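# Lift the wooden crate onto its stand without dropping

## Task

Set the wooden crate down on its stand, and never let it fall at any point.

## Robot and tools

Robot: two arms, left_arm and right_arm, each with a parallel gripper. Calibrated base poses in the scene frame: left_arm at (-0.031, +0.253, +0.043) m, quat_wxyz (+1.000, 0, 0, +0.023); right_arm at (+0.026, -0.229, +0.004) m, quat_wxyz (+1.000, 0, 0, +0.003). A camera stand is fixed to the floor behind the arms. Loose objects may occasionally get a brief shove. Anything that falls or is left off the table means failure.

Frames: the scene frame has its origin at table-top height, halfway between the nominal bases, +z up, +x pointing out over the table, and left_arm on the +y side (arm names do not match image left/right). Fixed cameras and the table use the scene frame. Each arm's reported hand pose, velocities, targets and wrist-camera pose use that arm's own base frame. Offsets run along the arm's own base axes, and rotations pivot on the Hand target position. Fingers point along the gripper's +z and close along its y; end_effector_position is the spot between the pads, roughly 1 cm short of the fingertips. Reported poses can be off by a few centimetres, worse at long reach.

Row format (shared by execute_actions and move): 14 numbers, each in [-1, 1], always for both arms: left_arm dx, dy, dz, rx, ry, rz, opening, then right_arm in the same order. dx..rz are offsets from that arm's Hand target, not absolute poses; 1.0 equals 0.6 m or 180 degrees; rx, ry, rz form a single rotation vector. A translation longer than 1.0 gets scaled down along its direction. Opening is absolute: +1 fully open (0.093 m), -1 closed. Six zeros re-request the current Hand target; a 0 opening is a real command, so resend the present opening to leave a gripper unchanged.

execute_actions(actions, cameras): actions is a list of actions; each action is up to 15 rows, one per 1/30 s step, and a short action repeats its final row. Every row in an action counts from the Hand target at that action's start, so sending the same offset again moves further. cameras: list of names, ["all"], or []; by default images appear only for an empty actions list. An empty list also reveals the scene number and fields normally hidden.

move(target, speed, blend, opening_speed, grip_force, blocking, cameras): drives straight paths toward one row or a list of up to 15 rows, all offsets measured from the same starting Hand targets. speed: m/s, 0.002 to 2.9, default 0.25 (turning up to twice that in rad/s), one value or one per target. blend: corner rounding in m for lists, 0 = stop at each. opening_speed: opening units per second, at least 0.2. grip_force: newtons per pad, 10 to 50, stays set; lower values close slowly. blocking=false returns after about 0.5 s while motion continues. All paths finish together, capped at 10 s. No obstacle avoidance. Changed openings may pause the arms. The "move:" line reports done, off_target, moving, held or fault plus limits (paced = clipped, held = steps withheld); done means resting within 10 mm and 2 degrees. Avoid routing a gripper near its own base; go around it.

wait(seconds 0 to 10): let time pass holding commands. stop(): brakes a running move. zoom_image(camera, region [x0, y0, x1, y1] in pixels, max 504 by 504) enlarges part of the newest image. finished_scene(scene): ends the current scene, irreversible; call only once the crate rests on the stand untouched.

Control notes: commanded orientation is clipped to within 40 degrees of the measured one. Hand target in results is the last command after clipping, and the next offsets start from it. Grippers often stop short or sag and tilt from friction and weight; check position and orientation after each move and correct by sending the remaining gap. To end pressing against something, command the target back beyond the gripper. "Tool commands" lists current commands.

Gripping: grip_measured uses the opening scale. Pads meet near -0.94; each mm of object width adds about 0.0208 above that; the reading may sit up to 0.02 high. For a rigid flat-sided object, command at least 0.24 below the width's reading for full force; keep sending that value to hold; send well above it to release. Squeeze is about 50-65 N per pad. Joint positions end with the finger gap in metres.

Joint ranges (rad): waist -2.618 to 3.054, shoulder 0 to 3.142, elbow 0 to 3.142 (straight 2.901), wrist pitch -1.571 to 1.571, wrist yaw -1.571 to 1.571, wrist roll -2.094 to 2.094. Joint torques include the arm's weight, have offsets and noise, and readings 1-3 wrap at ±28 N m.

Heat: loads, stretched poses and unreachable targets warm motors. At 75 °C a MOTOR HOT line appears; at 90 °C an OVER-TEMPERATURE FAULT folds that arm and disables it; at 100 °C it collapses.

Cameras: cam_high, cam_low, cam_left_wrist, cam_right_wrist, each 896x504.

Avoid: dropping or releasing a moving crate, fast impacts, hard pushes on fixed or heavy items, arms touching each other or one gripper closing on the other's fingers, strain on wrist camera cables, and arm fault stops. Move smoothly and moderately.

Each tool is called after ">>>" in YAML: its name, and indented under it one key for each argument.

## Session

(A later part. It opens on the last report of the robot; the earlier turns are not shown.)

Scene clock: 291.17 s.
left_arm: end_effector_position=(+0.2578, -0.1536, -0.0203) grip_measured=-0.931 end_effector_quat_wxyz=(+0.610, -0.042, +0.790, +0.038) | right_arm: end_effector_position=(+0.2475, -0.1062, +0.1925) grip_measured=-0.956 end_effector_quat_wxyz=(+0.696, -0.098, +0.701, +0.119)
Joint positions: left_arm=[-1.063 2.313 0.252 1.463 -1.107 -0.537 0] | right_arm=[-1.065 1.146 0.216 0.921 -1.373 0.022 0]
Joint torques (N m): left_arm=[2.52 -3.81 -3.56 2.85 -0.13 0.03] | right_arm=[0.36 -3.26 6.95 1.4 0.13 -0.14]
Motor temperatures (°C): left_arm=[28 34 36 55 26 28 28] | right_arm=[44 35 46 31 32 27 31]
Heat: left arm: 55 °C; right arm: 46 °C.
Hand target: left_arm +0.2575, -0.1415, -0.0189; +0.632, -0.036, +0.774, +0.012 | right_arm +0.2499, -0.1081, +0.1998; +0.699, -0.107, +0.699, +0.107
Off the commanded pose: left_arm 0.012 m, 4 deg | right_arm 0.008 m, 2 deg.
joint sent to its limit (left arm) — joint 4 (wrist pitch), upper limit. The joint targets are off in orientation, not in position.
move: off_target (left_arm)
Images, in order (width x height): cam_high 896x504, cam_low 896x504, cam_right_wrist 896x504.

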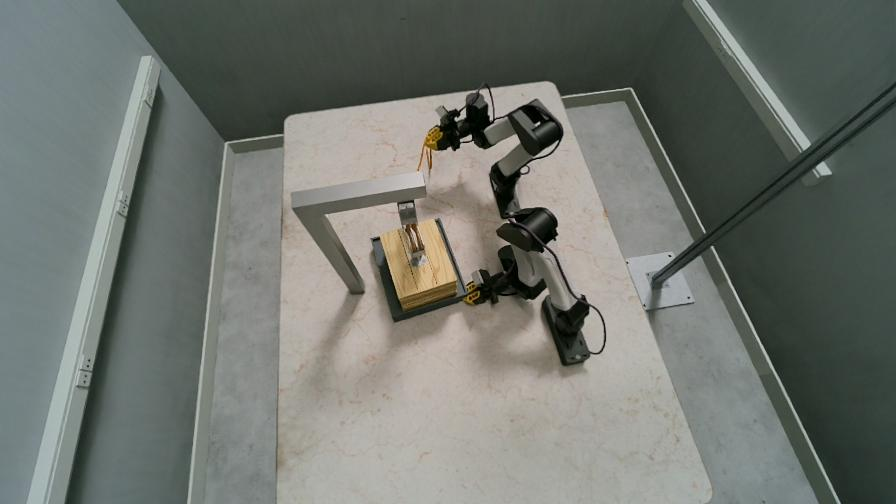

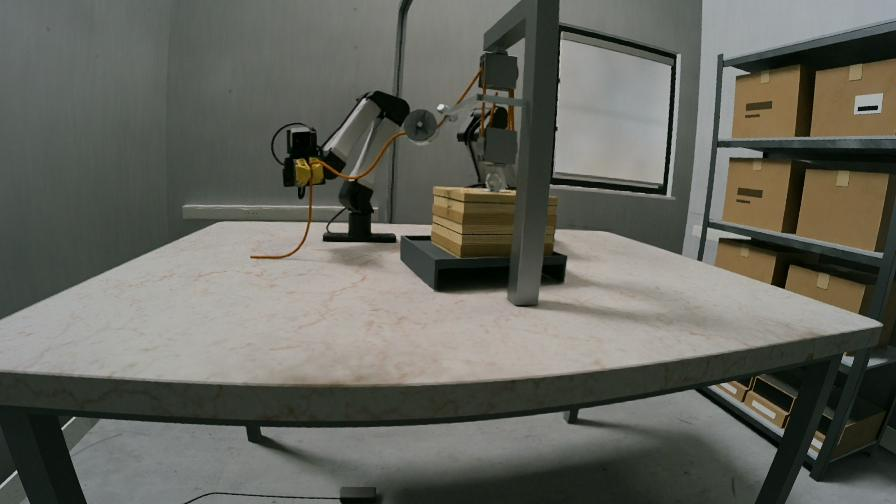

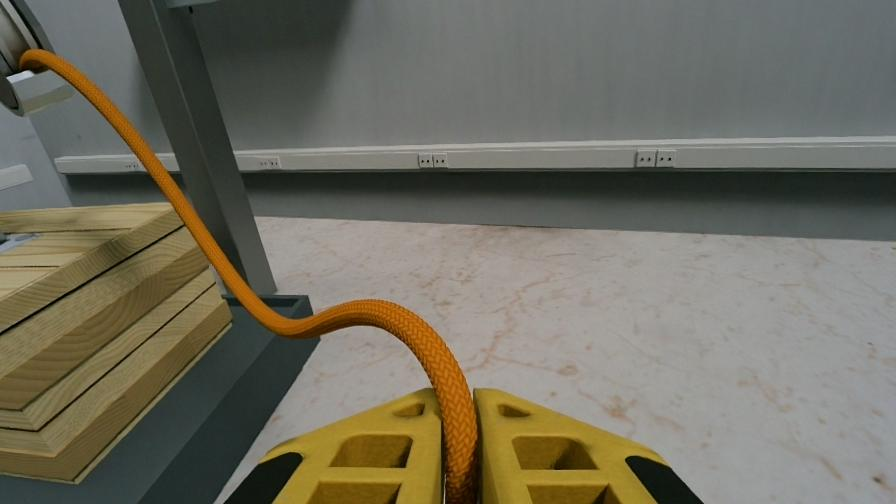

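>>> move:
  target:
    - [0,-0.018,0.0,0,0,0,-1,0,0,-0.06,0,0,0,-1]
    - [0,-0.018,0.0,0,0,0,-0.5,0,0,-0.06,0,0,0,0.3]
    - [-0.1,-0.026,0.02,0,0,0,-0.5,-0.14,-0.05,-0.06,0,0,0,0.3]
  cameras: ["all"]
  speed: 0.05
  opening_speed: 1.0

>>> zoom_image:
  camera: "cam_low"
  region: [390, 120, 610, 310]

>>> zoom_image:
  camera: "cam_high"
  region: [360, 205, 480, 335]

Scene clock: 299.43 s.
left_arm: end_effector_position=(+0.1973, -0.1521, -0.0139) grip_measured=-0.503 end_effector_quat_wxyz=(+0.625, -0.022, +0.780, +0.025) | right_arm: end_effector_position=(+0.1701, -0.1415, +0.1661) grip_measured=+0.297 end_effector_quat_wxyz=(+0.708, +0.000, +0.707, -0.008)
Joint positions: left_arm=[-1.369 2.134 0.196 0.903 -1.314 -1.009 0.021] | right_arm=[-1.559 1.075 0.012 1.131 -1.548 0.057 0.059]
Joint torques (N m): left_arm=[-0.88 -7.17 0.84 1.2 -0.82 -0.15] | right_arm=[-0.77 -1.69 4.18 1.24 -0.05 -0.03]
Heat: left arm: 54 °C; right arm: 45 °C.
Hand target: left_arm +0.1976, -0.1571, -0.0069; +0.632, -0.037, +0.774, +0.012 | right_arm +0.1659, -0.1381, +0.1638; +0.699, -0.107, +0.699, +0.107
Off the commanded pose: left_arm 0.009 m, 2 deg | right_arm 0.006 m, 18 deg.
joint sent to its limit (right arm) — joint 5 (wrist yaw), lower limit. The joint targets are off in position and orientation.
move: off_target (right_arm); target 2's new opening was sent with left_arm's hand 0.002 m and 4 deg from that target

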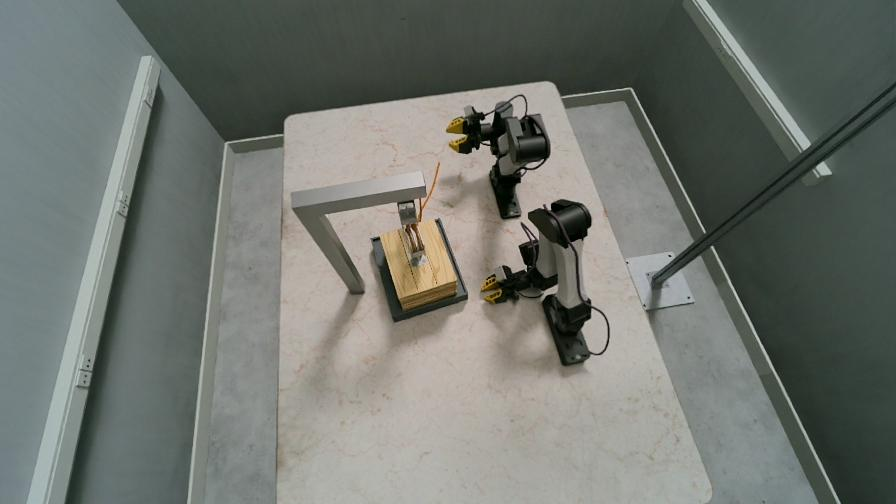

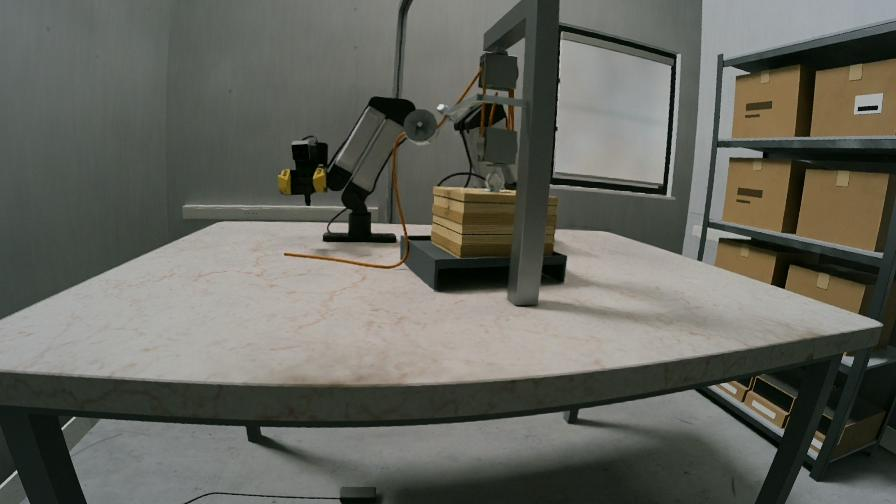

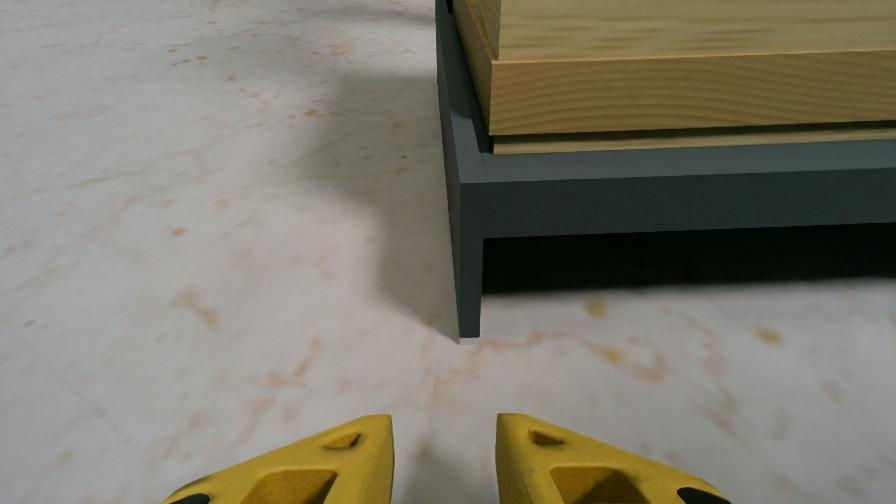

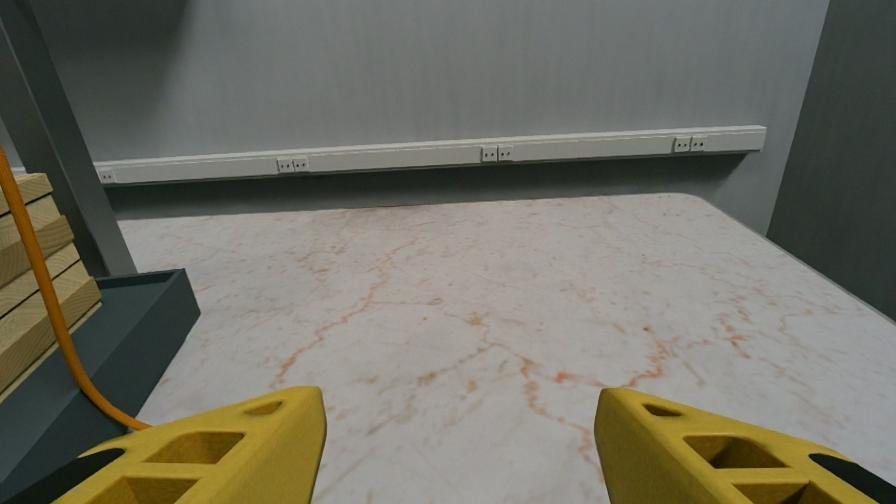

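Scaled by 2.291 from the camera's 896x504 image, which has a finer 1280x720 frame.

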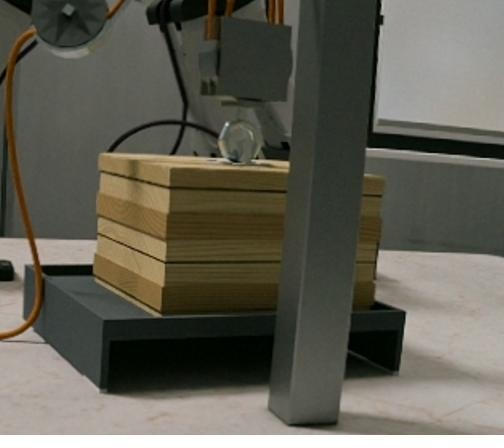

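Scaled by 3.877 from the camera's 896x504 image, which has a finer 1280x720 frame.

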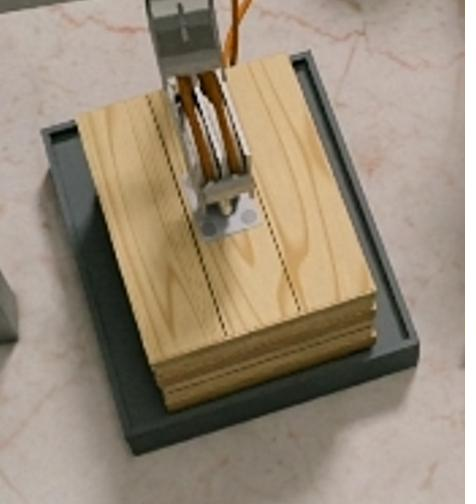

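>>> finished_scene:
  scene: 1

The scene is finished: the task was done.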